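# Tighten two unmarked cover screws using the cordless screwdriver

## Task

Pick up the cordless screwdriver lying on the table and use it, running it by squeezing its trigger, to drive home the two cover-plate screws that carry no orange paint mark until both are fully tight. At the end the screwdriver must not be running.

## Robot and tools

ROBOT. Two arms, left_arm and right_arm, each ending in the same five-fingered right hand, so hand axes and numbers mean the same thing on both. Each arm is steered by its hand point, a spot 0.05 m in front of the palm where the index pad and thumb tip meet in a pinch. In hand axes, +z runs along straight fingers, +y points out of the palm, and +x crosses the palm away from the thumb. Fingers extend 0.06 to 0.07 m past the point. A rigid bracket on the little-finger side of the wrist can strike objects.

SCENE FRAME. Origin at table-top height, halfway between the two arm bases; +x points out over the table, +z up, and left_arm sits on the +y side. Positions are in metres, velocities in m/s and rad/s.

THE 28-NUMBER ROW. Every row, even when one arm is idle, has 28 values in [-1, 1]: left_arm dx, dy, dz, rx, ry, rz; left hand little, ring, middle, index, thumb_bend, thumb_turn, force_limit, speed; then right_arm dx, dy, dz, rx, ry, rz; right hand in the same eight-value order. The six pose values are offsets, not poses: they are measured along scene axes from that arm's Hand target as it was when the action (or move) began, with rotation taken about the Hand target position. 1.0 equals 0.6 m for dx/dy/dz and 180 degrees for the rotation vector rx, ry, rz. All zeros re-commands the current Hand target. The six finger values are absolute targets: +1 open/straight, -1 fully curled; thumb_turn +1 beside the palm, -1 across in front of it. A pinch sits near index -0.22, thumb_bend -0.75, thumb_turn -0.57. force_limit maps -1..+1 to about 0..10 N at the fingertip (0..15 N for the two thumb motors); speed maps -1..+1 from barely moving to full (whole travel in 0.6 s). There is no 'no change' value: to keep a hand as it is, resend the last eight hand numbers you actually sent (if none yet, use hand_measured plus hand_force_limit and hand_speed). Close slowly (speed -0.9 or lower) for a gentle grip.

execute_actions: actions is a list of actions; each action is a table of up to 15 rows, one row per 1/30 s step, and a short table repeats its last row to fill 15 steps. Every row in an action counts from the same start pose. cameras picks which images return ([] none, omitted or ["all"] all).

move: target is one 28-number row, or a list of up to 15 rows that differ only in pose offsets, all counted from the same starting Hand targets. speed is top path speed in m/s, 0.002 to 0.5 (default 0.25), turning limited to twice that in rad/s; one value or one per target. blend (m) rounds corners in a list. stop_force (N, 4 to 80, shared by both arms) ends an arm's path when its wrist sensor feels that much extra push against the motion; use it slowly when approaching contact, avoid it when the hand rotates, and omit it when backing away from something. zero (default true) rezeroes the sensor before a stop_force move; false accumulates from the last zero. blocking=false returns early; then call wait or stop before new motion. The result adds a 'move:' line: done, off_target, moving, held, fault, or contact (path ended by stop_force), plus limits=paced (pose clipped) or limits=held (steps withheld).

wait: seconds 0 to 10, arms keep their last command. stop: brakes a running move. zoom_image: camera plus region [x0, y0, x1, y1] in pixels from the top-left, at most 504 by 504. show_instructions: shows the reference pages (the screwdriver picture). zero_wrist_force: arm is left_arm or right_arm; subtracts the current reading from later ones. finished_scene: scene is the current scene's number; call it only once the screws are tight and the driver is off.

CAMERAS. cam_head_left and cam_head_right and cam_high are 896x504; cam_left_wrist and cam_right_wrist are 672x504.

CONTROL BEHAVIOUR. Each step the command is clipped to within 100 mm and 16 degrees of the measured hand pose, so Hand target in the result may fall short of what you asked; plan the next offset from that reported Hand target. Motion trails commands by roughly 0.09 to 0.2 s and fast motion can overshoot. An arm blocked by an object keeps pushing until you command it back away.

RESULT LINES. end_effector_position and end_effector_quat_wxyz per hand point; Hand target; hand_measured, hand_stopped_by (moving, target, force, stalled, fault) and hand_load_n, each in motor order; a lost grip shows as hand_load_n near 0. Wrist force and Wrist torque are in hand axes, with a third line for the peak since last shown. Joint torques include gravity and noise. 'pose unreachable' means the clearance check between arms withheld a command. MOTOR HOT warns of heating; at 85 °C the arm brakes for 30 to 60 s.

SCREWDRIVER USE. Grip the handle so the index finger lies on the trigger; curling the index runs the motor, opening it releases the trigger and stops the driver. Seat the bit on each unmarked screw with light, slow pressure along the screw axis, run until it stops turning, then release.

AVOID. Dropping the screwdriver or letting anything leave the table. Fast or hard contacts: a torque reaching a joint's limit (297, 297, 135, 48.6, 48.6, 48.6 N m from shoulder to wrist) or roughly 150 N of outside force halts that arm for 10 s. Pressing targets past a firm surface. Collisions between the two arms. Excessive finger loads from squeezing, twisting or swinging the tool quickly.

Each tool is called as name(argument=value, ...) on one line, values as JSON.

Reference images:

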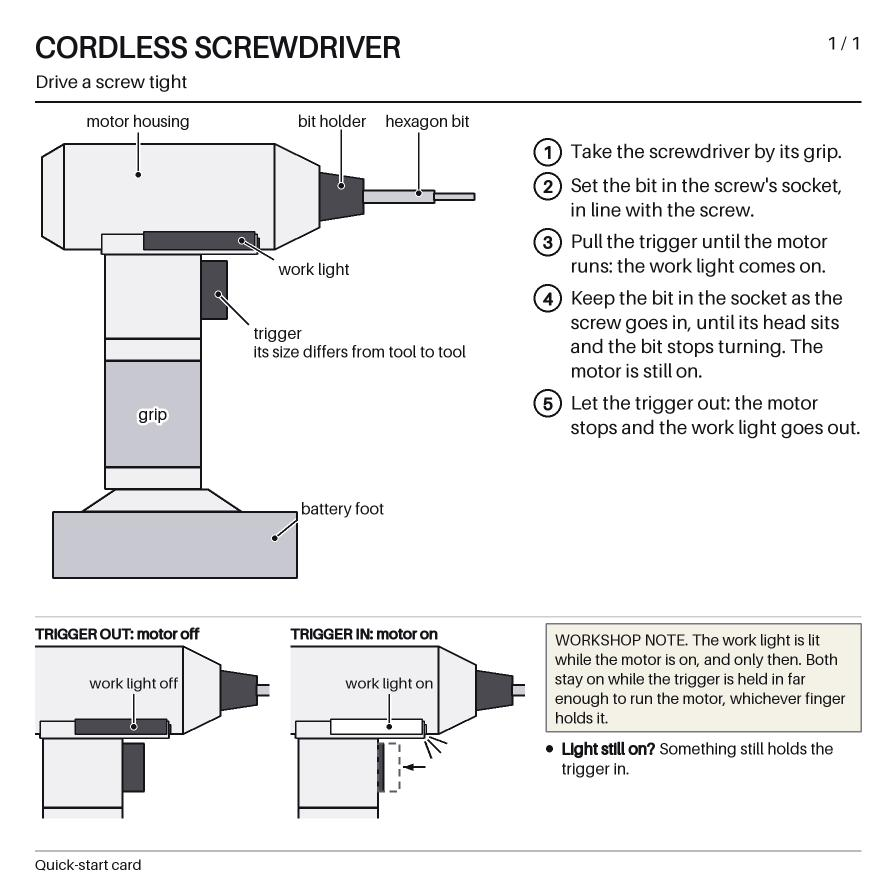

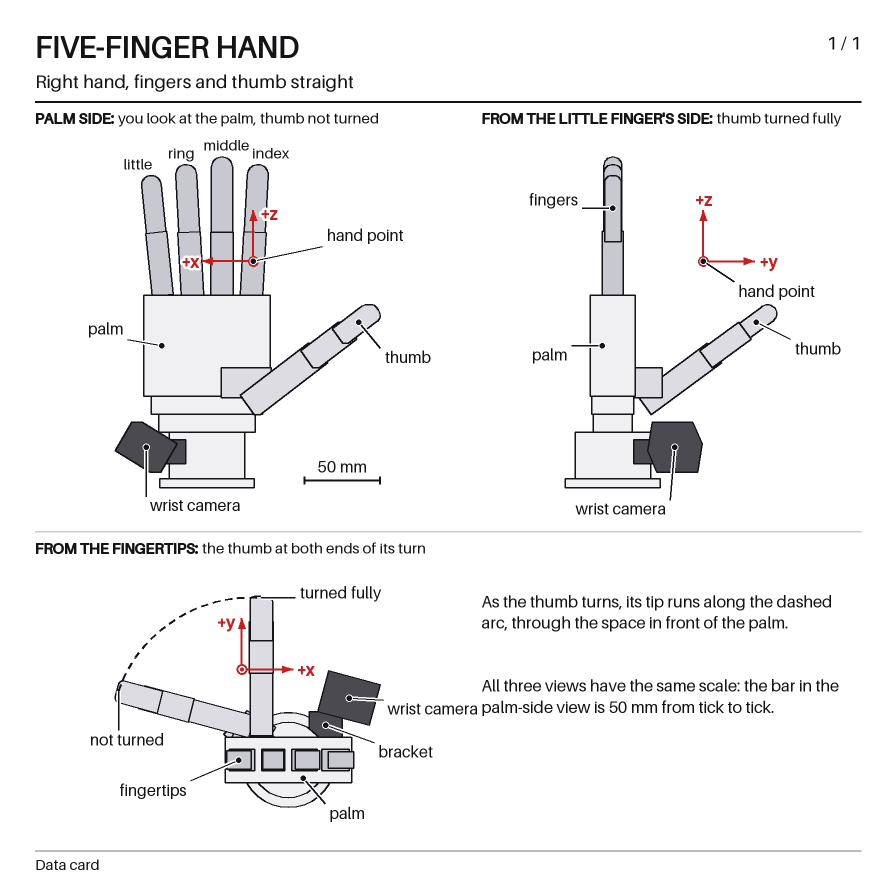

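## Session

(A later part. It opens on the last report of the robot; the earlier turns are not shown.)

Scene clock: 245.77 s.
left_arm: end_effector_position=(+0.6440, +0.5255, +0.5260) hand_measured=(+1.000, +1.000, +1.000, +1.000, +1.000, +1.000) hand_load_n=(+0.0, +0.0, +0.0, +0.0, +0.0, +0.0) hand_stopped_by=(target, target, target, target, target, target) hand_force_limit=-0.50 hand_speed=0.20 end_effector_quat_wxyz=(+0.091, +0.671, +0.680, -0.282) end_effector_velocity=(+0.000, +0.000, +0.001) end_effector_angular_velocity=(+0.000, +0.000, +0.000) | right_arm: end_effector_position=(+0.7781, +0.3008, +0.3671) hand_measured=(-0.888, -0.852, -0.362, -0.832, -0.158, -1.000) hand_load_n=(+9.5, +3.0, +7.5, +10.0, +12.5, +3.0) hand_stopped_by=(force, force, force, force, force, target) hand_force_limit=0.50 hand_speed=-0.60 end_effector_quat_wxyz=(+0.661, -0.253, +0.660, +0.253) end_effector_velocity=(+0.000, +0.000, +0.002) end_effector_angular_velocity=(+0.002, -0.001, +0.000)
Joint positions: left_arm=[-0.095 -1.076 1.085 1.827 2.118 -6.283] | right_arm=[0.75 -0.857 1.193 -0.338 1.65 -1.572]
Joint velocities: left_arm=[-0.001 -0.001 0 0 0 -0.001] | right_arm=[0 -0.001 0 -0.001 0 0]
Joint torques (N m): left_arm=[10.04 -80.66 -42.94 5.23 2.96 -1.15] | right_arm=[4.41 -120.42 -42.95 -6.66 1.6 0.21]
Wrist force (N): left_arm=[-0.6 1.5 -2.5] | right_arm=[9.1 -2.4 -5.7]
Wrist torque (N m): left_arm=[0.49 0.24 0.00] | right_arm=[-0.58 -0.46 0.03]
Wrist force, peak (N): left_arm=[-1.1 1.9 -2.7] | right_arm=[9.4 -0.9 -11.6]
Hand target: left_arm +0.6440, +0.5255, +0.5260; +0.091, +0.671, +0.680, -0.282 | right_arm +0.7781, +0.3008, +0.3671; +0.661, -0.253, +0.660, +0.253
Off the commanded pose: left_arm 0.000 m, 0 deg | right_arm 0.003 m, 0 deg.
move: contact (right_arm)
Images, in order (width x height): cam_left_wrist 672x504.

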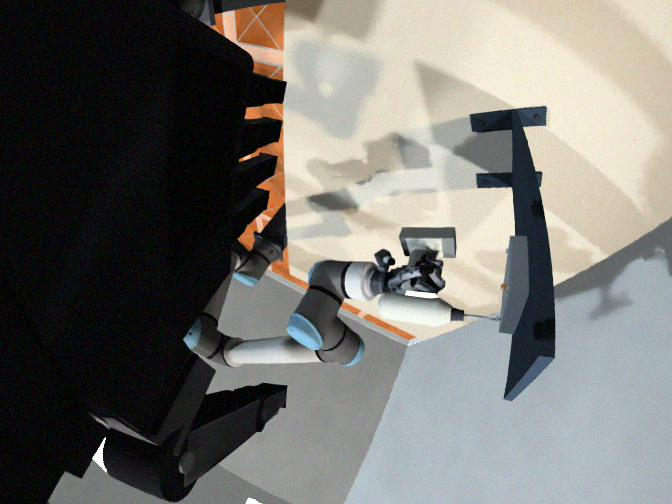

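move(target=[[0,0,0,0,0,0,1,1,1,1,1,1,-0.5,0.2,-0.00078,0.00104,0.0005,0,0,0,-0.97,-0.97,-0.97,-0.95,-0.3,-1,0.5,-0.6]], speed=0.006, cameras=[])

move(target=[[0,0,0,0,0,0,1,1,1,1,1,1,-0.5,0.2,0.004,0.003,0,0,0,0,-0.97,-0.97,-0.97,-0.95,-0.3,-1,0.5,-0.6]], speed=0.004, stop_force=4, cameras=["cam_left_wrist","cam_high","cam_head_right"])

zoom_image(camera="cam_left_wrist", region=[470, 300, 510, 340])

zoom_image(camera="cam_high", region=[435, 165, 470, 200])

zoom_image(camera="cam_head_right", region=[325, 110, 360, 145])

Scene clock: 246.73 s.
left_arm: end_effector_position=(+0.6440, +0.5255, +0.5260) hand_measured=(+1.000, +1.000, +1.000, +1.000, +1.000, +1.000) hand_load_n=(+0.0, +0.0, +0.0, +0.0, +0.0, +0.0) hand_stopped_by=(target, target, target, target, target, target) hand_force_limit=-0.50 hand_speed=0.20 end_effector_quat_wxyz=(+0.091, +0.671, +0.680, -0.282) end_effector_velocity=(+0.000, +0.000, +0.000) end_effector_angular_velocity=(-0.001, +0.000, +0.000) | right_arm: end_effector_position=(+0.7776, +0.3014, +0.3674) hand_measured=(-0.888, -0.852, -0.362, -0.832, -0.158, -1.000) hand_load_n=(+9.5, +3.0, +7.5, +10.0, +13.0, +3.0) hand_stopped_by=(force, force, force, force, force, target) hand_force_limit=0.50 hand_speed=-0.60 end_effector_quat_wxyz=(+0.661, -0.253, +0.660, +0.253) end_effector_velocity=(+0.000, +0.000, +0.001) end_effector_angular_velocity=(+0.000, +0.000, +0.000)
Joint positions: left_arm=[-0.095 -1.076 1.085 1.827 2.118 -6.283] | right_arm=[0.751 -0.857 1.192 -0.337 1.651 -1.572]
Joint velocities: left_arm=[0.001 0 0 0 0 0.001] | right_arm=[0 -0.001 0 0 0 0]
Joint torques (N m): left_arm=[6.67 -81.31 -42.69 5.1 2.92 -1.61] | right_arm=[10.64 -101.95 -53.13 -2.22 2.38 -0.13]
Wrist force (N): left_arm=[-0.7 1.7 -2.2] | right_arm=[8.6 -2.8 -5.1]
Wrist torque (N m): left_arm=[0.51 0.25 0.00] | right_arm=[-0.56 -0.35 0.02]
Wrist force, peak (N): left_arm=[-0.8 1.8 -2.7] | right_arm=[8.9 -2.9 -6.1]
Hand target: left_arm +0.6440, +0.5255, +0.5260; +0.091, +0.671, +0.680, -0.282 | right_arm +0.7776, +0.3014, +0.3674; +0.661, -0.253, +0.660, +0.253
Off the commanded pose: left_arm 0.000 m, 0 deg | right_arm 0.000 m, 0 deg.
move: done
No camera images: "cameras" was empty.

Scene clock: 247.80 s.
left_arm: end_effector_position=(+0.6440, +0.5255, +0.5260) hand_measured=(+1.000, +1.000, +1.000, +1.000, +1.000, +1.000) hand_load_n=(+0.0, +0.0, +0.0, +0.0, +0.0, +0.0) hand_stopped_by=(target, target, target, target, target, target) hand_force_limit=-0.50 hand_speed=0.20 end_effector_quat_wxyz=(+0.091, +0.671, +0.680, -0.282) end_effector_velocity=(+0.000, +0.000, +0.000) end_effector_angular_velocity=(+0.000, +0.000, -0.001) | right_arm: end_effector_position=(+0.7777, +0.3015, +0.3674) hand_measured=(-0.888, -0.852, -0.362, -0.832, -0.158, -1.000) hand_load_n=(+9.5, +3.0, +7.5, +10.0, +12.5, +2.5) hand_stopped_by=(force, force, force, force, force, target) hand_force_limit=0.50 hand_speed=-0.60 end_effector_quat_wxyz=(+0.661, -0.253, +0.660, +0.253) end_effector_velocity=(+0.000, +0.000, -0.001) end_effector_angular_velocity=(+0.000, +0.000, +0.000)
Joint positions: left_arm=[-0.095 -1.076 1.085 1.827 2.118 -6.283] | right_arm=[0.751 -0.857 1.192 -0.337 1.651 -1.572]
Joint velocities: left_arm=[0 0 0 0.001 0 0] | right_arm=[0 0.001 0 0 0 0]
Joint torques (N m): left_arm=[5.5 -80 -44.46 4.74 2.24 -0.95] | right_arm=[4.14 -121.15 -43.94 -6.77 1.74 -0.02]
Wrist force (N): left_arm=[-0.8 1.8 -2.3] | right_arm=[8.9 -2.6 -6.7]
Wrist torque (N m): left_arm=[0.53 0.26 0.01] | right_arm=[-0.54 -0.41 0.01]
Wrist force, peak (N): left_arm=[-0.8 1.8 -2.6] | right_arm=[9.0 -1.4 -13.0]
Hand target: left_arm +0.6440, +0.5255, +0.5260; +0.091, +0.671, +0.680, -0.282 | right_arm +0.7777, +0.3015, +0.3674; +0.661, -0.253, +0.660, +0.253
Off the commanded pose: left_arm 0.000 m, 0 deg | right_arm 0.003 m, 0 deg.
move: contact (right_arm)
Images, in order (width x height): cam_head_right 896x504, cam_high 896x504, cam_left_wrist 672x504.

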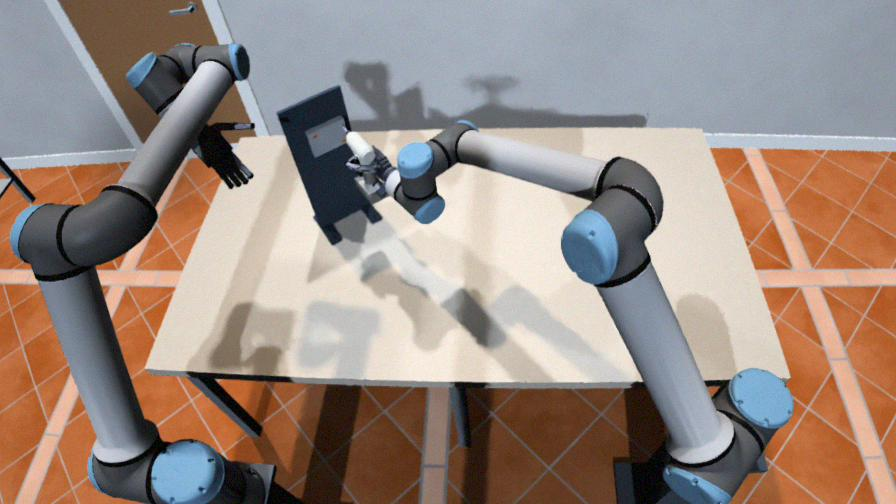

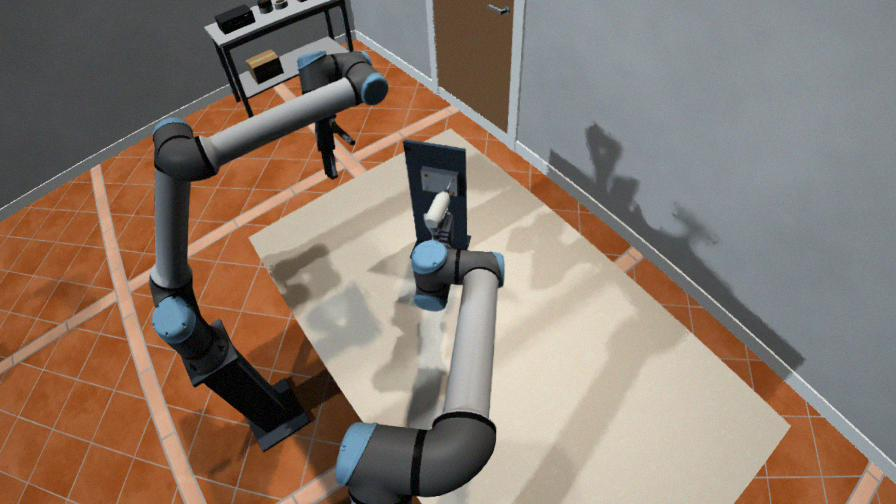

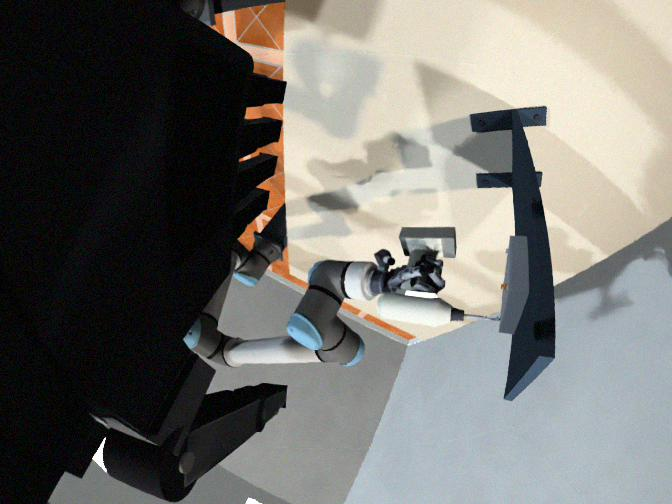

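Scaled by 12.600 from the camera's 672x504 image, which has a finer 960x720 frame.

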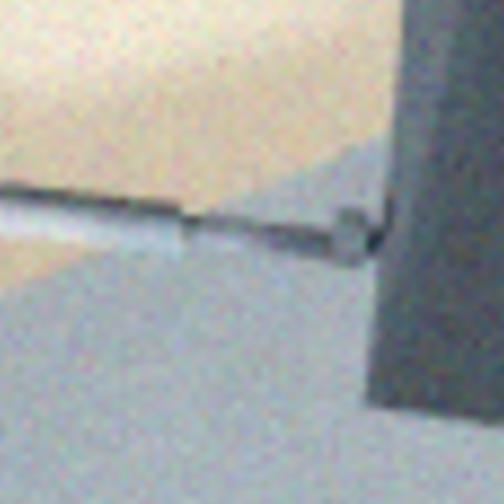

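Scaled by 14.400.

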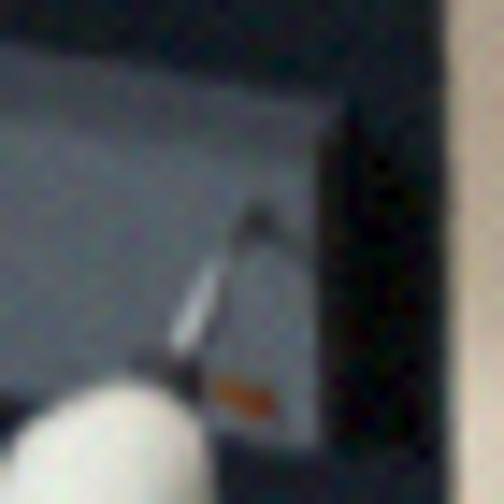

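Scaled by 14.400.

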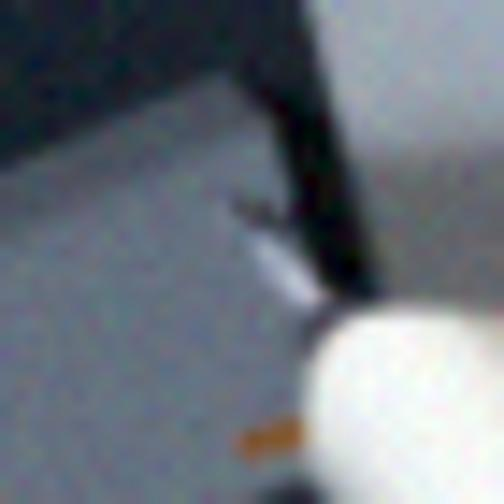

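move(target=[[0,0,0,0,0,0,1,1,1,1,1,1,-0.5,0.2,-0.00034,0.00045,-0.0006,0,0,0,-0.97,-0.97,-0.97,-0.95,-0.3,-1,0.5,-0.6]], speed=0.006, cameras=[])

move(target=[[0,0,0,0,0,0,1,1,1,1,1,1,-0.5,0.2,0.004,0.003,0,0,0,0,-0.97,-0.97,-0.97,-0.95,-0.3,-1,0.5,-0.6]], speed=0.004, stop_force=4, cameras=["cam_left_wrist"])

zoom_image(camera="cam_left_wrist", region=[470, 300, 510, 340])

Scene clock: 249.53 s.
left_arm: end_effector_position=(+0.6440, +0.5255, +0.5260) hand_measured=(+1.000, +1.000, +1.000, +1.000, +1.000, +1.000) hand_load_n=(+0.0, +0.0, +0.0, +0.0, +0.0, +0.0) hand_stopped_by=(target, target, target, target, target, target) hand_force_limit=-0.50 hand_speed=0.20 end_effector_quat_wxyz=(+0.091, +0.671, +0.680, -0.282) end_effector_velocity=(+0.000, +0.000, +0.000) end_effector_angular_velocity=(+0.001, +0.000, +0.000) | right_arm: end_effector_position=(+0.7775, +0.3017, +0.3670) hand_measured=(-0.888, -0.852, -0.362, -0.832, -0.158, -1.000) hand_load_n=(+9.5, +3.5, +7.5, +10.0, +13.0, +2.5) hand_stopped_by=(force, force, force, force, force, target) hand_force_limit=0.50 hand_speed=-0.60 end_effector_quat_wxyz=(+0.661, -0.253, +0.660, +0.253) end_effector_velocity=(+0.000, +0.000, +0.000) end_effector_angular_velocity=(-0.001, +0.001, +0.000)
Joint positions: left_arm=[-0.095 -1.076 1.085 1.827 2.118 -6.283] | right_arm=[0.752 -0.857 1.192 -0.337 1.651 -1.572]
Joint velocities: left_arm=[0 0 0 0 -0.001 -0.001] | right_arm=[0 0 0 0.001 0 0]
Joint torques (N m): left_arm=[6.86 -80.88 -43.69 4.85 2.85 -1.28] | right_arm=[11.71 -102.08 -52.06 -6.81 2.49 0.01]
Wrist force (N): left_arm=[-0.9 1.4 -2.5] | right_arm=[8.8 -3.0 -5.9]
Wrist torque (N m): left_arm=[0.48 0.28 -0.01] | right_arm=[-0.60 -0.36 0.00]
Wrist force, peak (N): left_arm=[-0.8 1.7 -2.6] | right_arm=[9.1 -2.6 -6.8]
Hand target: left_arm +0.6440, +0.5255, +0.5260; +0.091, +0.671, +0.680, -0.282 | right_arm +0.7775, +0.3018, +0.3670; +0.661, -0.253, +0.660, +0.253
Off the commanded pose: left_arm 0.000 m, 0 deg | right_arm 0.000 m, 0 deg.
move: done
No camera images: "cameras" was empty.

Scene clock: 250.57 s.
left_arm: end_effector_position=(+0.6440, +0.5255, +0.5260) hand_measured=(+1.000, +1.000, +1.000, +1.000, +1.000, +1.000) hand_load_n=(+0.0, +0.0, +0.0, +0.0, +0.0, +0.0) hand_stopped_by=(target, target, target, target, target, target) hand_force_limit=-0.50 hand_speed=0.20 end_effector_quat_wxyz=(+0.091, +0.671, +0.680, -0.282) end_effector_velocity=(+0.000, +0.000, +0.000) end_effector_angular_velocity=(+0.001, +0.001, +0.002) | right_arm: end_effector_position=(+0.7775, +0.3018, +0.3670) hand_measured=(-0.888, -0.852, -0.362, -0.832, -0.158, -1.000) hand_load_n=(+10.0, +3.0, +8.0, +9.5, +13.0, +3.0) hand_stopped_by=(force, force, force, force, force, target) hand_force_limit=0.50 hand_speed=-0.60 end_effector_quat_wxyz=(+0.661, -0.253, +0.660, +0.253) end_effector_velocity=(+0.000, +0.000, +0.002) end_effector_angular_velocity=(+0.001, -0.002, +0.000)
Joint positions: left_arm=[-0.095 -1.076 1.085 1.827 2.118 -6.283] | right_arm=[0.752 -0.857 1.192 -0.337 1.651 -1.572]
Joint velocities: left_arm=[0 -0.001 0 0.001 0 -0.002] | right_arm=[0 -0.002 0 -0.001 0 0]
Joint torques (N m): left_arm=[6.34 -79.79 -45.1 4.88 2.57 -1.83] | right_arm=[0.13 -121.3 -43.62 -2.83 1.9 -0.11]
Wrist force (N): left_arm=[-0.5 1.7 -2.2] | right_arm=[9.1 -1.9 -8.4]
Wrist torque (N m): left_arm=[0.51 0.23 0.02] | right_arm=[-0.50 -0.39 0.01]
Wrist force, peak (N): left_arm=[-0.2 1.9 -2.8] | right_arm=[9.8 -0.7 -15.5]
Hand target: left_arm +0.6440, +0.5255, +0.5260; +0.091, +0.671, +0.680, -0.282 | right_arm +0.7775, +0.3018, +0.3670; +0.661, -0.253, +0.660, +0.253
Off the commanded pose: left_arm 0.000 m, 0 deg | right_arm 0.003 m, 0 deg.
move: contact (right_arm)
Images, in order (width x height): cam_left_wrist 672x504.

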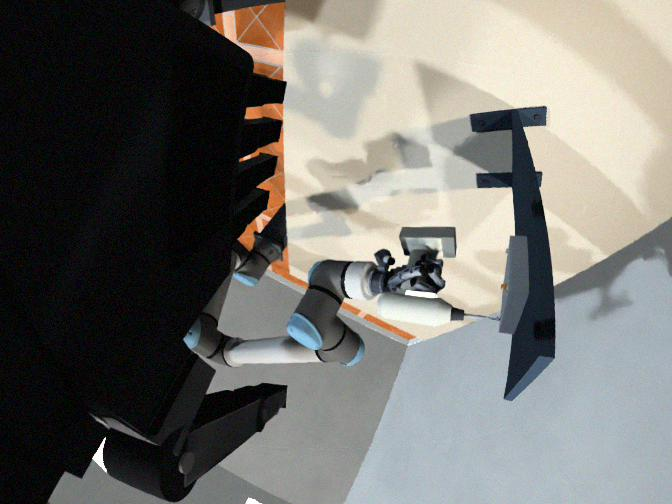

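Scaled by 12.600 from the camera's 672x504 image, which has a finer 960x720 frame.

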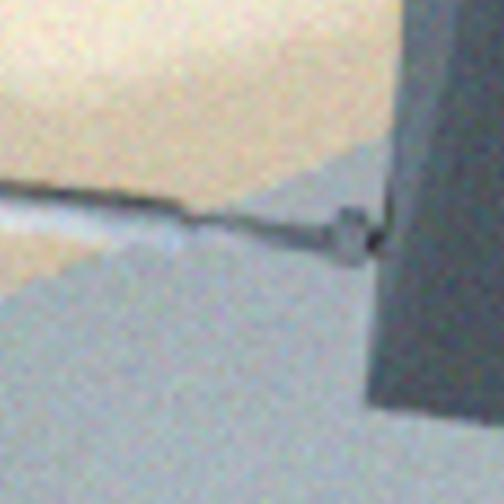

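move(target=[[0,0,0,0,0,0,1,1,1,1,1,1,-0.5,0.2,-0.00267,-0.002,0,0,0,0,-0.97,-0.97,-0.97,-0.95,-0.3,-1,0.5,-0.6],[0,0,0,0,0,0,1,1,1,1,1,1,-0.5,0.2,-0.00325,-0.00122,0.0009,0,0,0,-0.97,-0.97,-0.97,-0.95,-0.3,-1,0.5,-0.6]], speed=0.01, cameras=["cam_left_wrist"])

zoom_image(camera="cam_left_wrist", region=[470, 300, 510, 340])

move(target=[[0,0,0,0,0,0,1,1,1,1,1,1,-0.5,0.2,0.008,0.006,0,0,0,0,-0.97,-0.97,-0.97,-0.95,-0.3,-1,0.5,-0.6]], speed=0.004, stop_force=5, cameras=["cam_left_wrist"])

zoom_image(camera="cam_left_wrist", region=[470, 300, 510, 340])

Scene clock: 251.53 s.
left_arm: end_effector_position=(+0.6440, +0.5255, +0.5260) hand_measured=(+1.000, +1.000, +1.000, +1.000, +1.000, +1.000) hand_load_n=(+0.0, -0.5, +0.0, +0.0, +0.0, +0.0) hand_stopped_by=(target, target, target, target, target, target) hand_force_limit=-0.50 hand_speed=0.20 end_effector_quat_wxyz=(+0.091, +0.671, +0.680, -0.282) end_effector_velocity=(+0.000, +0.000, +0.000) end_effector_angular_velocity=(+0.000, -0.001, -0.001) | right_arm: end_effector_position=(+0.7755, +0.3011, +0.3677) hand_measured=(-0.888, -0.852, -0.362, -0.832, -0.158, -1.000) hand_load_n=(+9.5, +3.5, +8.0, +10.5, +13.0, +3.0) hand_stopped_by=(force, force, force, force, force, target) hand_force_limit=0.50 hand_speed=-0.60 end_effector_quat_wxyz=(+0.661, -0.253, +0.660, +0.253) end_effector_velocity=(+0.000, +0.000, +0.001) end_effector_angular_velocity=(+0.001, -0.001, +0.000)
Joint positions: left_arm=[-0.095 -1.076 1.085 1.827 2.118 -6.283] | right_arm=[0.753 -0.86 1.196 -0.339 1.652 -1.572]
Joint velocities: left_arm=[-0.001 0 0 0 0 0.001] | right_arm=[0 -0.001 0 -0.001 0 0]
Joint torques (N m): left_arm=[6.16 -82.41 -45.31 4.52 2.86 -1.76] | right_arm=[9.75 -105.67 -51.59 -1.53 1.42 -0.25]
Wrist force (N): left_arm=[-0.5 1.5 -2.1] | right_arm=[8.8 -3.9 -1.8]
Wrist torque (N m): left_arm=[0.47 0.21 0.01] | right_arm=[-0.66 -0.31 0.05]
Wrist force, peak (N): left_arm=[-0.7 2.0 -2.6] | right_arm=[9.1 -2.3 -8.5]
Hand target: left_arm +0.6440, +0.5255, +0.5260; +0.091, +0.671, +0.680, -0.282 | right_arm +0.7756, +0.3011, +0.3676; +0.661, -0.253, +0.660, +0.253
Off the commanded pose: left_arm 0.000 m, 0 deg | right_arm 0.000 m, 0 deg.
move: done
Images, in order (width x height): cam_left_wrist 672x504.

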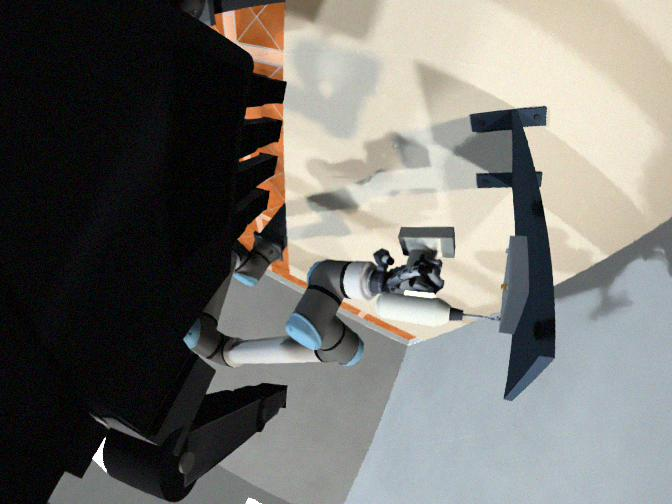

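Scaled by 12.600 from the camera's 672x504 image, which has a finer 960x720 frame.

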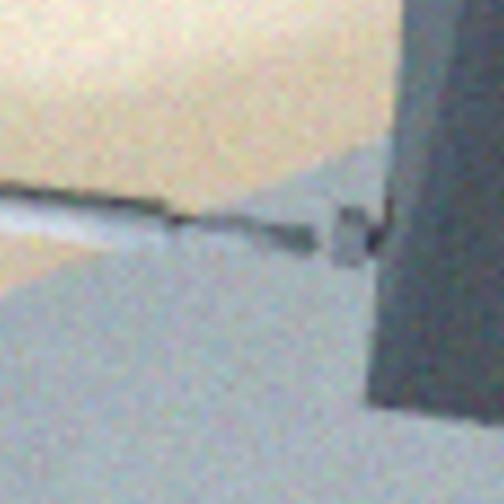

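Scene clock: 253.07 s.
left_arm: end_effector_position=(+0.6440, +0.5255, +0.5260) hand_measured=(+1.000, +1.000, +1.000, +1.000, +1.000, +1.000) hand_load_n=(+0.0, +0.0, +0.0, +0.0, +0.0, +0.0) hand_stopped_by=(target, target, target, target, target, target) hand_force_limit=-0.50 hand_speed=0.20 end_effector_quat_wxyz=(+0.091, +0.671, +0.680, -0.282) end_effector_velocity=(+0.000, +0.000, +0.000) end_effector_angular_velocity=(+0.000, +0.000, +0.000) | right_arm: end_effector_position=(+0.7771, +0.3022, +0.3676) hand_measured=(-0.888, -0.852, -0.362, -0.832, -0.158, -1.000) hand_load_n=(+10.0, +3.5, +8.0, +10.5, +13.0, +3.0) hand_stopped_by=(force, force, force, force, force, target) hand_force_limit=0.50 hand_speed=-0.60 end_effector_quat_wxyz=(+0.661, -0.253, +0.660, +0.253) end_effector_velocity=(+0.000, +0.000, -0.001) end_effector_angular_velocity=(-0.001, +0.001, +0.000)
Joint positions: left_arm=[-0.095 -1.076 1.085 1.827 2.118 -6.283] | right_arm=[0.752 -0.857 1.191 -0.336 1.652 -1.572]
Joint velocities: left_arm=[-0.001 0 0 -0.001 0 0] | right_arm=[0 0.001 0 0 0 0]
Joint torques (N m): left_arm=[3.48 -80.16 -44.8 4.72 2.56 -1.85] | right_arm=[-2.11 -121.86 -42.59 -6.06 2.07 -0.25]
Wrist force (N): left_arm=[-0.9 1.8 -2.3] | right_arm=[8.7 -3.9 -1.7]
Wrist torque (N m): left_arm=[0.53 0.28 -0.01] | right_arm=[-0.66 -0.30 0.04]
Wrist force, peak (N): left_arm=[-0.9 1.9 -2.6] | right_arm=[9.2 -1.9 -12.2]
Hand target: left_arm +0.6440, +0.5255, +0.5260; +0.091, +0.671, +0.680, -0.282 | right_arm +0.7770, +0.3023, +0.3676; +0.661, -0.253, +0.660, +0.253
Off the commanded pose: left_arm 0.000 m, 0 deg | right_arm 0.004 m, 0 deg.
move: contact (right_arm)
Images, in order (width x height): cam_left_wrist 672x504.

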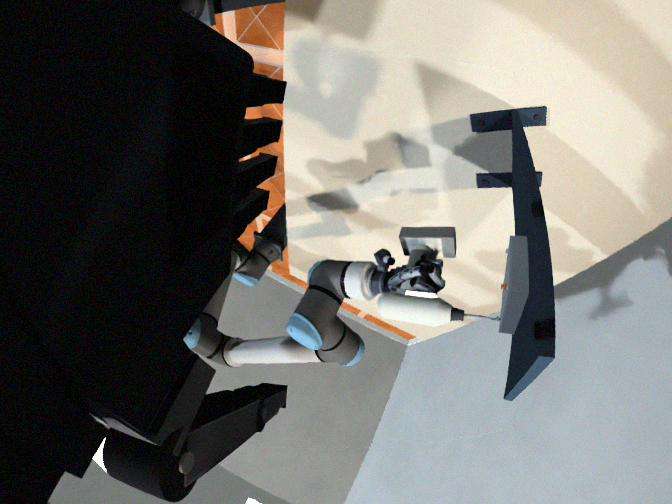

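Scaled by 12.600 from the camera's 672x504 image, which has a finer 960x720 frame.

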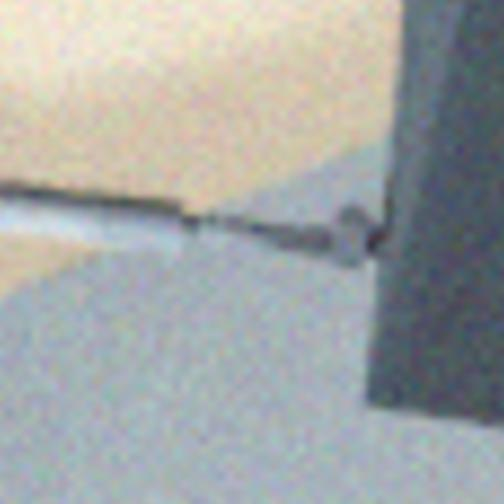

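move(target=[[0,0,0,0,0,0,1,1,1,1,1,1,-0.5,0.2,-0.00267,-0.002,0,0,0,0,-0.97,-0.97,-0.97,-0.95,-0.3,-1,0.5,-0.6],[0,0,0,0,0,0,1,1,1,1,1,1,-0.5,0.2,-0.00191,-0.00301,-0.00255,0,0,0,-0.97,-0.97,-0.97,-0.95,-0.3,-1,0.5,-0.6]], speed=0.01, cameras=["cam_left_wrist"])

zoom_image(camera="cam_left_wrist", region=[470, 300, 510, 340])

move(target=[[0,0,0,0,0,0,1,1,1,1,1,1,-0.5,0.2,0.008,0.006,0,0,0,0,-0.97,-0.97,-0.97,-0.95,-0.3,-1,0.5,-0.6]], speed=0.004, stop_force=6, cameras=["cam_left_wrist"])

zoom_image(camera="cam_left_wrist", region=[470, 300, 510, 340])

Scene clock: 254.17 s.
left_arm: end_effector_position=(+0.6440, +0.5255, +0.5260) hand_measured=(+1.000, +1.000, +1.000, +1.000, +1.000, +1.000) hand_load_n=(+0.0, +0.0, +0.0, +0.0, +0.0, +0.0) hand_stopped_by=(target, target, target, target, target, target) hand_force_limit=-0.50 hand_speed=0.20 end_effector_quat_wxyz=(+0.091, +0.671, +0.680, -0.282) end_effector_velocity=(+0.000, +0.000, +0.000) end_effector_angular_velocity=(+0.000, +0.000, +0.000) | right_arm: end_effector_position=(+0.7758, +0.3005, +0.3661) hand_measured=(-0.888, -0.852, -0.362, -0.832, -0.158, -1.000) hand_load_n=(+10.0, +3.0, +8.0, +10.5, +12.5, +3.0) hand_stopped_by=(force, force, force, force, force, target) hand_force_limit=0.50 hand_speed=-0.60 end_effector_quat_wxyz=(+0.661, -0.253, +0.660, +0.253) end_effector_velocity=(+0.000, +0.000, -0.002) end_effector_angular_velocity=(-0.002, +0.002, +0.000)
Joint positions: left_arm=[-0.095 -1.076 1.085 1.827 2.118 -6.283] | right_arm=[0.752 -0.859 1.199 -0.341 1.652 -1.572]
Joint velocities: left_arm=[0 0 0 0 0 0] | right_arm=[0 0.002 0 0.001 0 0]
Joint torques (N m): left_arm=[7.39 -78.72 -47.08 4.86 2.23 -1.86] | right_arm=[-15.4 -102.1 -46.01 -4.98 -1.2 -0.12]
Wrist force (N): left_arm=[-0.8 1.8 -2.4] | right_arm=[8.9 -3.8 -1.9]
Wrist torque (N m): left_arm=[0.54 0.27 0.00] | right_arm=[-0.64 -0.32 0.06]
Wrist force, peak (N): left_arm=[-0.4 1.8 -2.7] | right_arm=[9.1 -3.8 -1.8]
Hand target: left_arm +0.6440, +0.5255, +0.5260; +0.091, +0.671, +0.680, -0.282 | right_arm +0.7759, +0.3004, +0.3660; +0.661, -0.253, +0.660, +0.253
Off the commanded pose: left_arm 0.000 m, 0 deg | right_arm 0.000 m, 0 deg.
move: done
Images, in order (width x height): cam_left_wrist 672x504.

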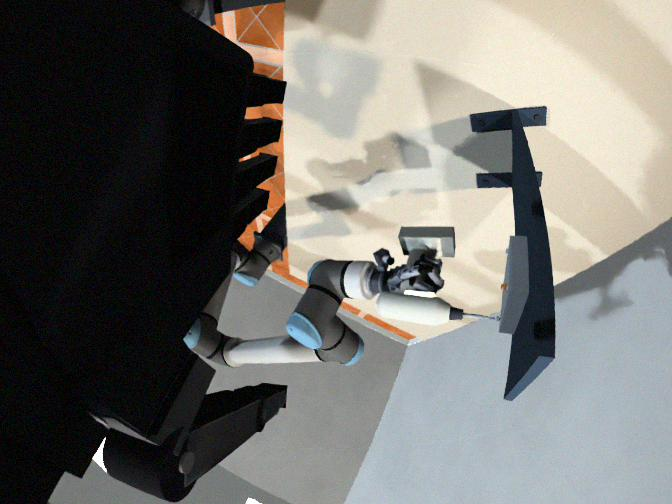

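Scaled by 12.600 from the camera's 672x504 image, which has a finer 960x720 frame.

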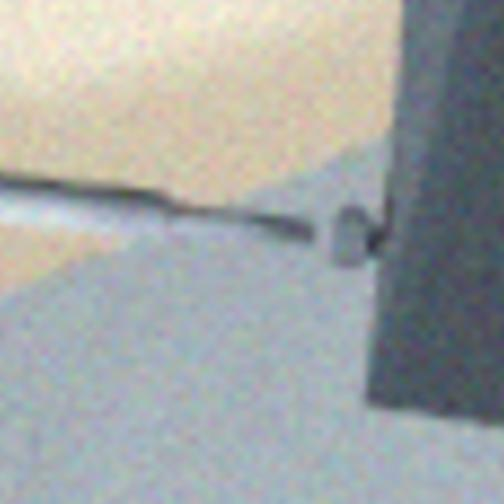

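Scene clock: 255.87 s.
left_arm: end_effector_position=(+0.6440, +0.5255, +0.5260) hand_measured=(+1.000, +1.000, +1.000, +1.000, +1.000, +1.000) hand_load_n=(+0.0, +0.0, +0.0, +0.0, +0.0, +0.0) hand_stopped_by=(target, target, target, target, target, target) hand_force_limit=-0.50 hand_speed=0.20 end_effector_quat_wxyz=(+0.091, +0.671, +0.680, -0.282) end_effector_velocity=(+0.000, +0.000, +0.001) end_effector_angular_velocity=(+0.000, -0.001, -0.001) | right_arm: end_effector_position=(+0.7780, +0.3021, +0.3660) hand_measured=(-0.888, -0.852, -0.362, -0.832, -0.158, -1.000) hand_load_n=(+9.5, +3.5, +8.0, +10.0, +12.5, +2.5) hand_stopped_by=(force, force, force, force, force, target) hand_force_limit=0.50 hand_speed=-0.60 end_effector_quat_wxyz=(+0.661, -0.253, +0.660, +0.253) end_effector_velocity=(+0.000, +0.000, +0.001) end_effector_angular_velocity=(+0.000, -0.001, +0.000)
Joint positions: left_arm=[-0.095 -1.076 1.085 1.827 2.118 -6.283] | right_arm=[0.751 -0.855 1.191 -0.338 1.651 -1.572]
Joint velocities: left_arm=[0 -0.001 0 0 0 0] | right_arm=[0 -0.001 0 0.001 0 0]
Joint torques (N m): left_arm=[8.54 -78.68 -46.43 4.4 2.92 -1.73] | right_arm=[-10.17 -120.05 -42.23 -6.14 1.28 0.27]
Wrist force (N): left_arm=[-0.4 1.9 -2.2] | right_arm=[7.8 -2.6 -3.4]
Wrist torque (N m): left_arm=[0.54 0.21 0.02] | right_arm=[-0.63 -0.41 -0.02]
Wrist force, peak (N): left_arm=[-1.1 1.6 -2.7] | right_arm=[8.0 -1.7 -9.0]
Hand target: left_arm +0.6440, +0.5255, +0.5260; +0.091, +0.671, +0.680, -0.282 | right_arm +0.7780, +0.3021, +0.3661; +0.661, -0.253, +0.660, +0.253
Off the commanded pose: left_arm 0.000 m, 0 deg | right_arm 0.003 m, 0 deg.
move: contact (right_arm)
Images, in order (width x height): cam_left_wrist 672x504.

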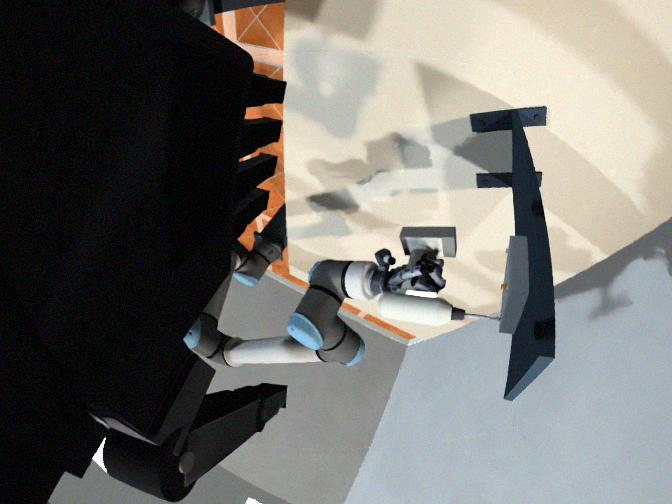

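Scaled by 12.600 from the camera's 672x504 image, which has a finer 960x720 frame.

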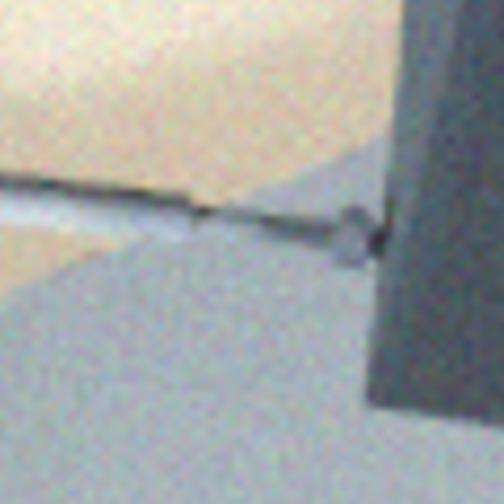

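move(target=[[0,0,0,0,0,0,1,1,1,1,1,1,-0.5,0.2,0.008,0.006,0,0,0,0,-0.97,-0.97,-0.97,-0.95,-0.3,-1,0.5,-0.6]], speed=0.003, stop_force=6, cameras=["cam_left_wrist"])

zoom_image(camera="cam_left_wrist", region=[470, 300, 510, 340])

Scene clock: 258.17 s.
left_arm: end_effector_position=(+0.6440, +0.5255, +0.5260) hand_measured=(+1.000, +1.000, +1.000, +1.000, +1.000, +1.000) hand_load_n=(+0.0, +0.0, +0.0, +0.5, +0.0, +0.0) hand_stopped_by=(target, target, target, target, target, target) hand_force_limit=-0.50 hand_speed=0.20 end_effector_quat_wxyz=(+0.091, +0.671, +0.680, -0.282) end_effector_velocity=(+0.000, +0.000, +0.000) end_effector_angular_velocity=(+0.000, -0.001, -0.001) | right_arm: end_effector_position=(+0.7806, +0.3040, +0.3660) hand_measured=(-0.888, -0.852, -0.362, -0.832, -0.158, -1.000) hand_load_n=(+10.0, +3.0, +7.0, +9.5, +13.0, +2.0) hand_stopped_by=(force, force, force, force, force, target) hand_force_limit=0.50 hand_speed=-0.60 end_effector_quat_wxyz=(+0.661, -0.253, +0.660, +0.253) end_effector_velocity=(+0.000, +0.000, +0.000) end_effector_angular_velocity=(+0.000, +0.000, +0.000)
Joint positions: left_arm=[-0.095 -1.076 1.085 1.827 2.118 -6.283] | right_arm=[0.751 -0.85 1.182 -0.334 1.65 -1.572]
Joint velocities: left_arm=[0 0 0 0 0 0.002] | right_arm=[0 0 0 0 0 0]
Joint torques (N m): left_arm=[6.85 -80.59 -46.34 4.28 2.83 -1.7] | right_arm=[-10.72 -121.18 -46.92 -7.91 2.5 0.39]
Wrist force (N): left_arm=[-0.5 1.7 -2.1] | right_arm=[9.8 -0.8 -15.1]
Wrist torque (N m): left_arm=[0.50 0.21 0.02] | right_arm=[-0.33 -0.39 -0.90]
Wrist force, peak (N): left_arm=[-0.4 2.0 -2.8] | right_arm=[9.1 -0.8 -17.4]
Hand target: left_arm +0.6440, +0.5255, +0.5260; +0.091, +0.671, +0.680, -0.282 | right_arm +0.7806, +0.3040, +0.3660; +0.661, -0.253, +0.660, +0.253
Off the commanded pose: left_arm 0.000 m, 0 deg | right_arm 0.003 m, 0 deg.
move: contact (right_arm)
Images, in order (width x height): cam_left_wrist 672x504.

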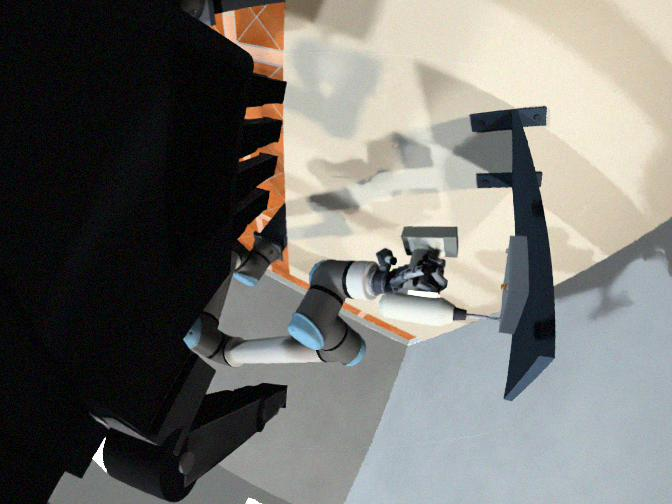

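Scaled by 12.600 from the camera's 672x504 image, which has a finer 960x720 frame.

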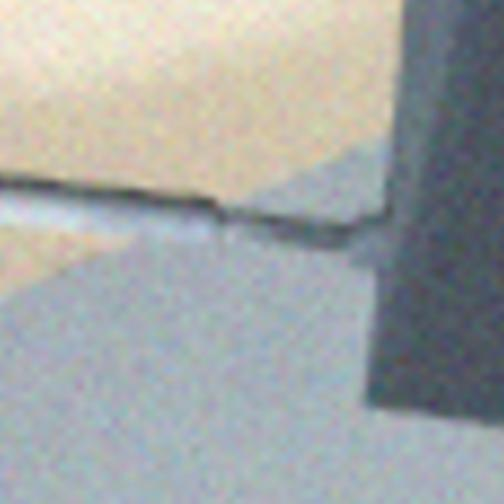

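move(target=[[0,0,0,0,0,0,1,1,1,1,1,1,-0.5,0.2,0.0015,0.0011,0,0,0,0,-0.97,-0.97,-0.97,-0.95,-0.3,-1,0.5,-0.6]], speed=0.003, stop_force=5, cameras=["cam_left_wrist"])

zoom_image(camera="cam_left_wrist", region=[470, 300, 510, 340])

move(target=[[0,0,0,0,0,0,1,1,1,1,1,1,-0.5,0.2,0,0,0,0,0,0,-0.97,-0.97,-0.97,0.0,-0.3,-1,0.6,-0.2]], cameras=["cam_left_wrist"])

zoom_image(camera="cam_left_wrist", region=[350, 200, 530, 350])

Scene clock: 259.17 s.
left_arm: end_effector_position=(+0.6440, +0.5255, +0.5260) hand_measured=(+1.000, +1.000, +1.000, +1.000, +1.000, +1.000) hand_load_n=(+0.0, +0.0, +0.0, +0.0, +0.0, +0.0) hand_stopped_by=(target, target, target, target, target, target) hand_force_limit=-0.50 hand_speed=0.20 end_effector_quat_wxyz=(+0.091, +0.671, +0.680, -0.282) end_effector_velocity=(+0.000, +0.001, +0.000) end_effector_angular_velocity=(+0.001, -0.001, +0.000) | right_arm: end_effector_position=(+0.7807, +0.3041, +0.3661) hand_measured=(-0.888, -0.852, -0.362, -0.832, -0.158, -1.000) hand_load_n=(+10.0, +3.0, +7.5, +9.0, +13.0, +2.0) hand_stopped_by=(force, force, force, force, force, target) hand_force_limit=0.50 hand_speed=-0.60 end_effector_quat_wxyz=(+0.661, -0.253, +0.660, +0.253) end_effector_velocity=(+0.000, +0.000, +0.001) end_effector_angular_velocity=(+0.001, -0.001, +0.000)
Joint positions: left_arm=[-0.095 -1.076 1.085 1.827 2.118 -6.283] | right_arm=[0.751 -0.85 1.182 -0.334 1.65 -1.572]
Joint velocities: left_arm=[0.001 0 0 0 -0.001 0.001] | right_arm=[0 -0.001 0 -0.001 0 0]
Joint torques (N m): left_arm=[10.24 -79.46 -47.16 5.05 2.53 -1.61] | right_arm=[-12.13 -122.7 -47.86 -8.65 2.15 0.27]
Wrist force (N): left_arm=[-0.6 1.9 -2.6] | right_arm=[10.9 -0.6 -19.7]
Wrist torque (N m): left_arm=[0.56 0.24 0.02] | right_arm=[-0.14 -0.46 -0.85]
Wrist force, peak (N): left_arm=[-1.0 1.6 -2.8] | right_arm=[12.1 -0.7 -24.0]
Hand target: left_arm +0.6440, +0.5255, +0.5260; +0.091, +0.671, +0.680, -0.282 | right_arm +0.7807, +0.3041, +0.3661; +0.661, -0.253, +0.660, +0.253
Off the commanded pose: left_arm 0.000 m, 0 deg | right_arm 0.001 m, 0 deg.
move: contact (right_arm)
Images, in order (width x height): cam_left_wrist 672x504.

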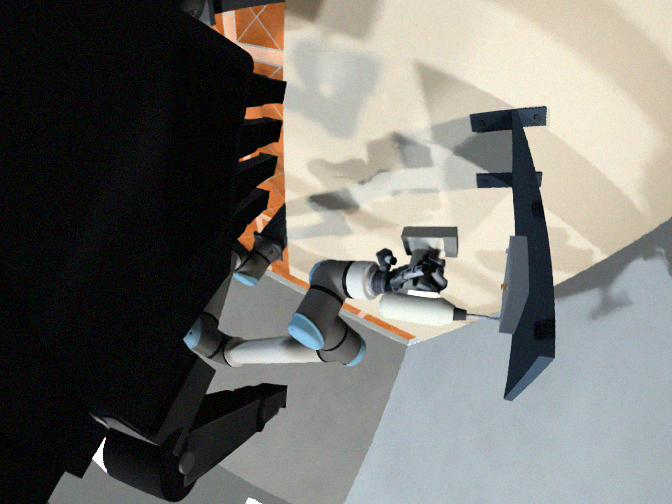

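Scaled by 12.600 from the camera's 672x504 image, which has a finer 960x720 frame.

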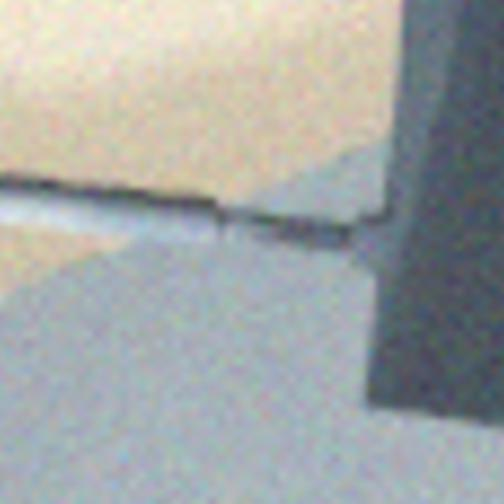

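Scene clock: 260.07 s.
left_arm: end_effector_position=(+0.6440, +0.5255, +0.5260) hand_measured=(+1.000, +1.000, +1.000, +1.000, +1.000, +1.000) hand_load_n=(+0.0, +0.0, +0.0, +0.0, +0.0, -0.5) hand_stopped_by=(target, target, target, target, target, target) hand_force_limit=-0.50 hand_speed=0.20 end_effector_quat_wxyz=(+0.091, +0.671, +0.680, -0.282) end_effector_velocity=(+0.000, +0.000, +0.000) end_effector_angular_velocity=(+0.000, +0.001, +0.001) | right_arm: end_effector_position=(+0.7807, +0.3041, +0.3661) hand_measured=(-0.888, -0.852, -0.362, +0.000, -0.158, -1.000) hand_load_n=(+10.5, +4.0, +8.0, +0.0, +12.5, +3.5) hand_stopped_by=(force, force, force, target, force, target) hand_force_limit=0.60 hand_speed=-0.20 end_effector_quat_wxyz=(+0.661, -0.253, +0.660, +0.253) end_effector_velocity=(+0.000, +0.000, +0.001) end_effector_angular_velocity=(+0.000, +0.000, -0.001)
Joint positions: left_arm=[-0.095 -1.076 1.085 1.827 2.118 -6.283] | right_arm=[0.751 -0.85 1.182 -0.334 1.65 -1.572]
Joint velocities: left_arm=[0 0.001 0 0 0 -0.001] | right_arm=[0 -0.001 0 0.001 0.001 0]
Joint torques (N m): left_arm=[7.82 -77.94 -46.91 4.77 2.76 -1.85] | right_arm=[-11.38 -117.23 -50.29 -1.5 1.46 0.42]
Wrist force (N): left_arm=[-0.8 1.4 -2.3] | right_arm=[6.7 -4.7 -2.2]
Wrist torque (N m): left_arm=[0.47 0.27 -0.01] | right_arm=[-0.53 -0.45 -0.02]
Wrist force, peak (N): left_arm=[-0.4 2.0 -2.5] | right_arm=[11.2 -1.9 -20.2]
Hand target: left_arm +0.6440, +0.5255, +0.5260; +0.091, +0.671, +0.680, -0.282 | right_arm +0.7807, +0.3041, +0.3661; +0.661, -0.253, +0.660, +0.253
Off the commanded pose: left_arm 0.000 m, 0 deg | right_arm 0.000 m, 0 deg.
move: done
Images, in order (width x height): cam_left_wrist 672x504.

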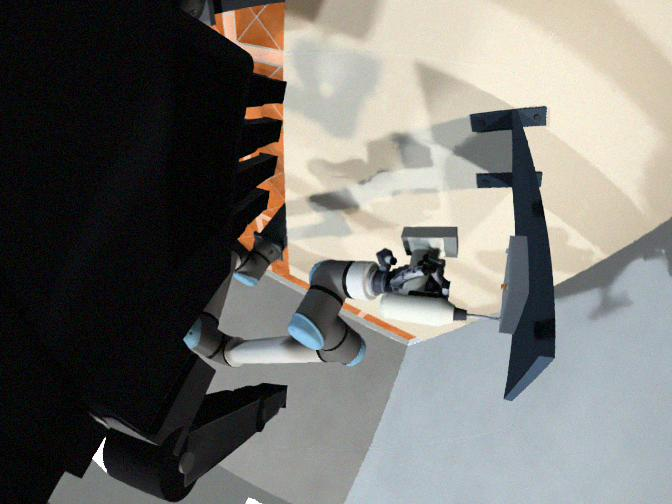

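Scaled by 2.800 from the camera's 672x504 image, which has a finer 960x720 frame.

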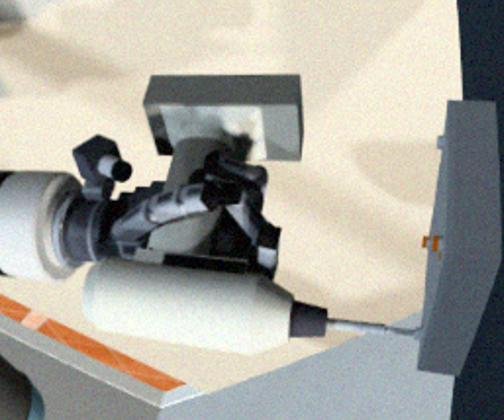

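zoom_image(camera="cam_left_wrist", region=[480, 230, 530, 270])

zoom_image(camera="cam_left_wrist", region=[480, 265, 530, 305])

move(target=[[0,0,0,0,0,0,1,1,1,1,1,1,-0.5,0.2,-0.055,-0.041,0,0,0,0,-0.97,-0.97,-0.97,0.0,-0.3,-1,0.6,-0.2]], speed=0.06, cameras=["cam_left_wrist"])

zoom_image(camera="cam_left_wrist", region=[475, 300, 525, 340])

Scaled by 10.080 from the camera's 672x504 image, which has a finer 960x720 frame.

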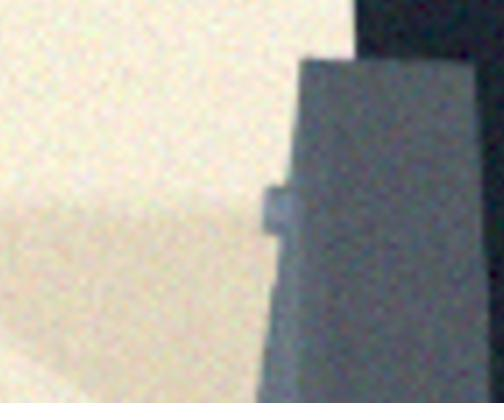

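Scaled by 10.080 from the camera's 672x504 image, which has a finer 960x720 frame.

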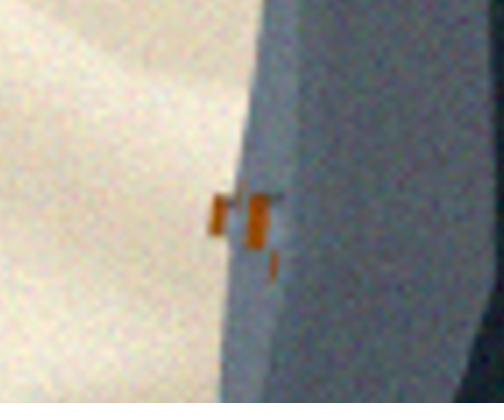

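Scene clock: 261.27 s.
left_arm: end_effector_position=(+0.6440, +0.5255, +0.5260) hand_measured=(+1.000, +1.000, +1.000, +1.000, +1.000, +1.000) hand_load_n=(+0.0, +0.0, +0.0, +0.0, +0.0, -0.5) hand_stopped_by=(target, target, target, target, target, target) hand_force_limit=-0.50 hand_speed=0.20 end_effector_quat_wxyz=(+0.091, +0.671, +0.680, -0.282) end_effector_velocity=(+0.000, +0.001, +0.000) end_effector_angular_velocity=(+0.001, +0.001, +0.001) | right_arm: end_effector_position=(+0.7475, +0.2795, +0.3661) hand_measured=(-0.888, -0.852, -0.362, +0.000, -0.158, -1.000) hand_load_n=(+9.5, +4.5, +9.0, +0.0, +11.5, +3.5) hand_stopped_by=(force, force, force, target, force, target) hand_force_limit=0.60 hand_speed=-0.20 end_effector_quat_wxyz=(+0.661, -0.253, +0.659, +0.253) end_effector_velocity=(+0.001, +0.001, +0.000) end_effector_angular_velocity=(-0.001, +0.001, +0.000)
Joint positions: left_arm=[-0.095 -1.076 1.085 1.827 2.118 -6.283] | right_arm=[0.759 -0.913 1.292 -0.381 1.658 -1.572]
Joint velocities: left_arm=[0.001 0 0 0.001 0 0] | right_arm=[0 0.003 -0.004 0.003 0 0]
Joint torques (N m): left_arm=[7.66 -77.44 -47.95 4.41 2.61 -2.42] | right_arm=[-5.8 -100.13 -50.82 -1.33 0.03 -0.53]
Wrist force (N): left_arm=[-0.1 1.4 -2.8] | right_arm=[8.5 -4.1 -1.4]
Wrist torque (N m): left_arm=[0.50 0.18 0.03] | right_arm=[-0.70 -0.27 0.02]
Wrist force, peak (N): left_arm=[-0.5 1.8 -2.8] | right_arm=[9.3 -3.9 -1.4]
Hand target: left_arm +0.6440, +0.5255, +0.5260; +0.091, +0.671, +0.680, -0.282 | right_arm +0.7477, +0.2794, +0.3660; +0.661, -0.253, +0.660, +0.253
Off the commanded pose: left_arm 0.000 m, 0 deg | right_arm 0.000 m, 0 deg.
move: done
Images, in order (width x height): cam_left_wrist 672x504.

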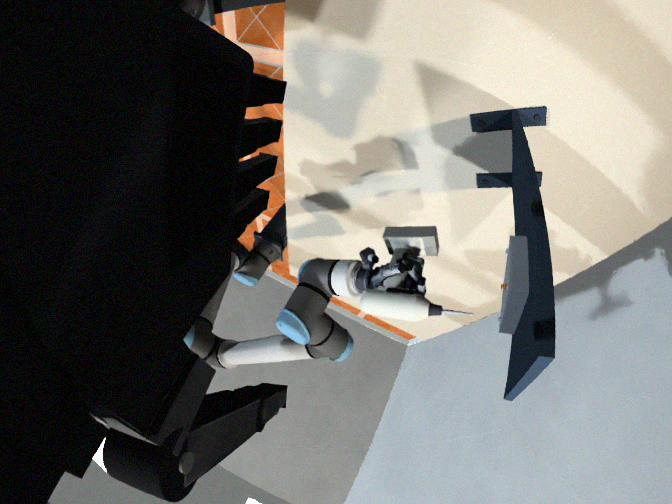

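Scaled by 10.080 from the camera's 672x504 image, which has a finer 960x720 frame.

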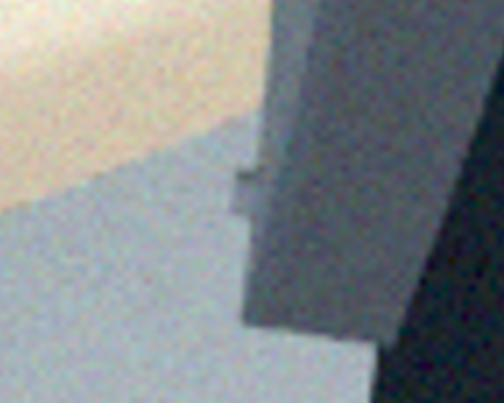

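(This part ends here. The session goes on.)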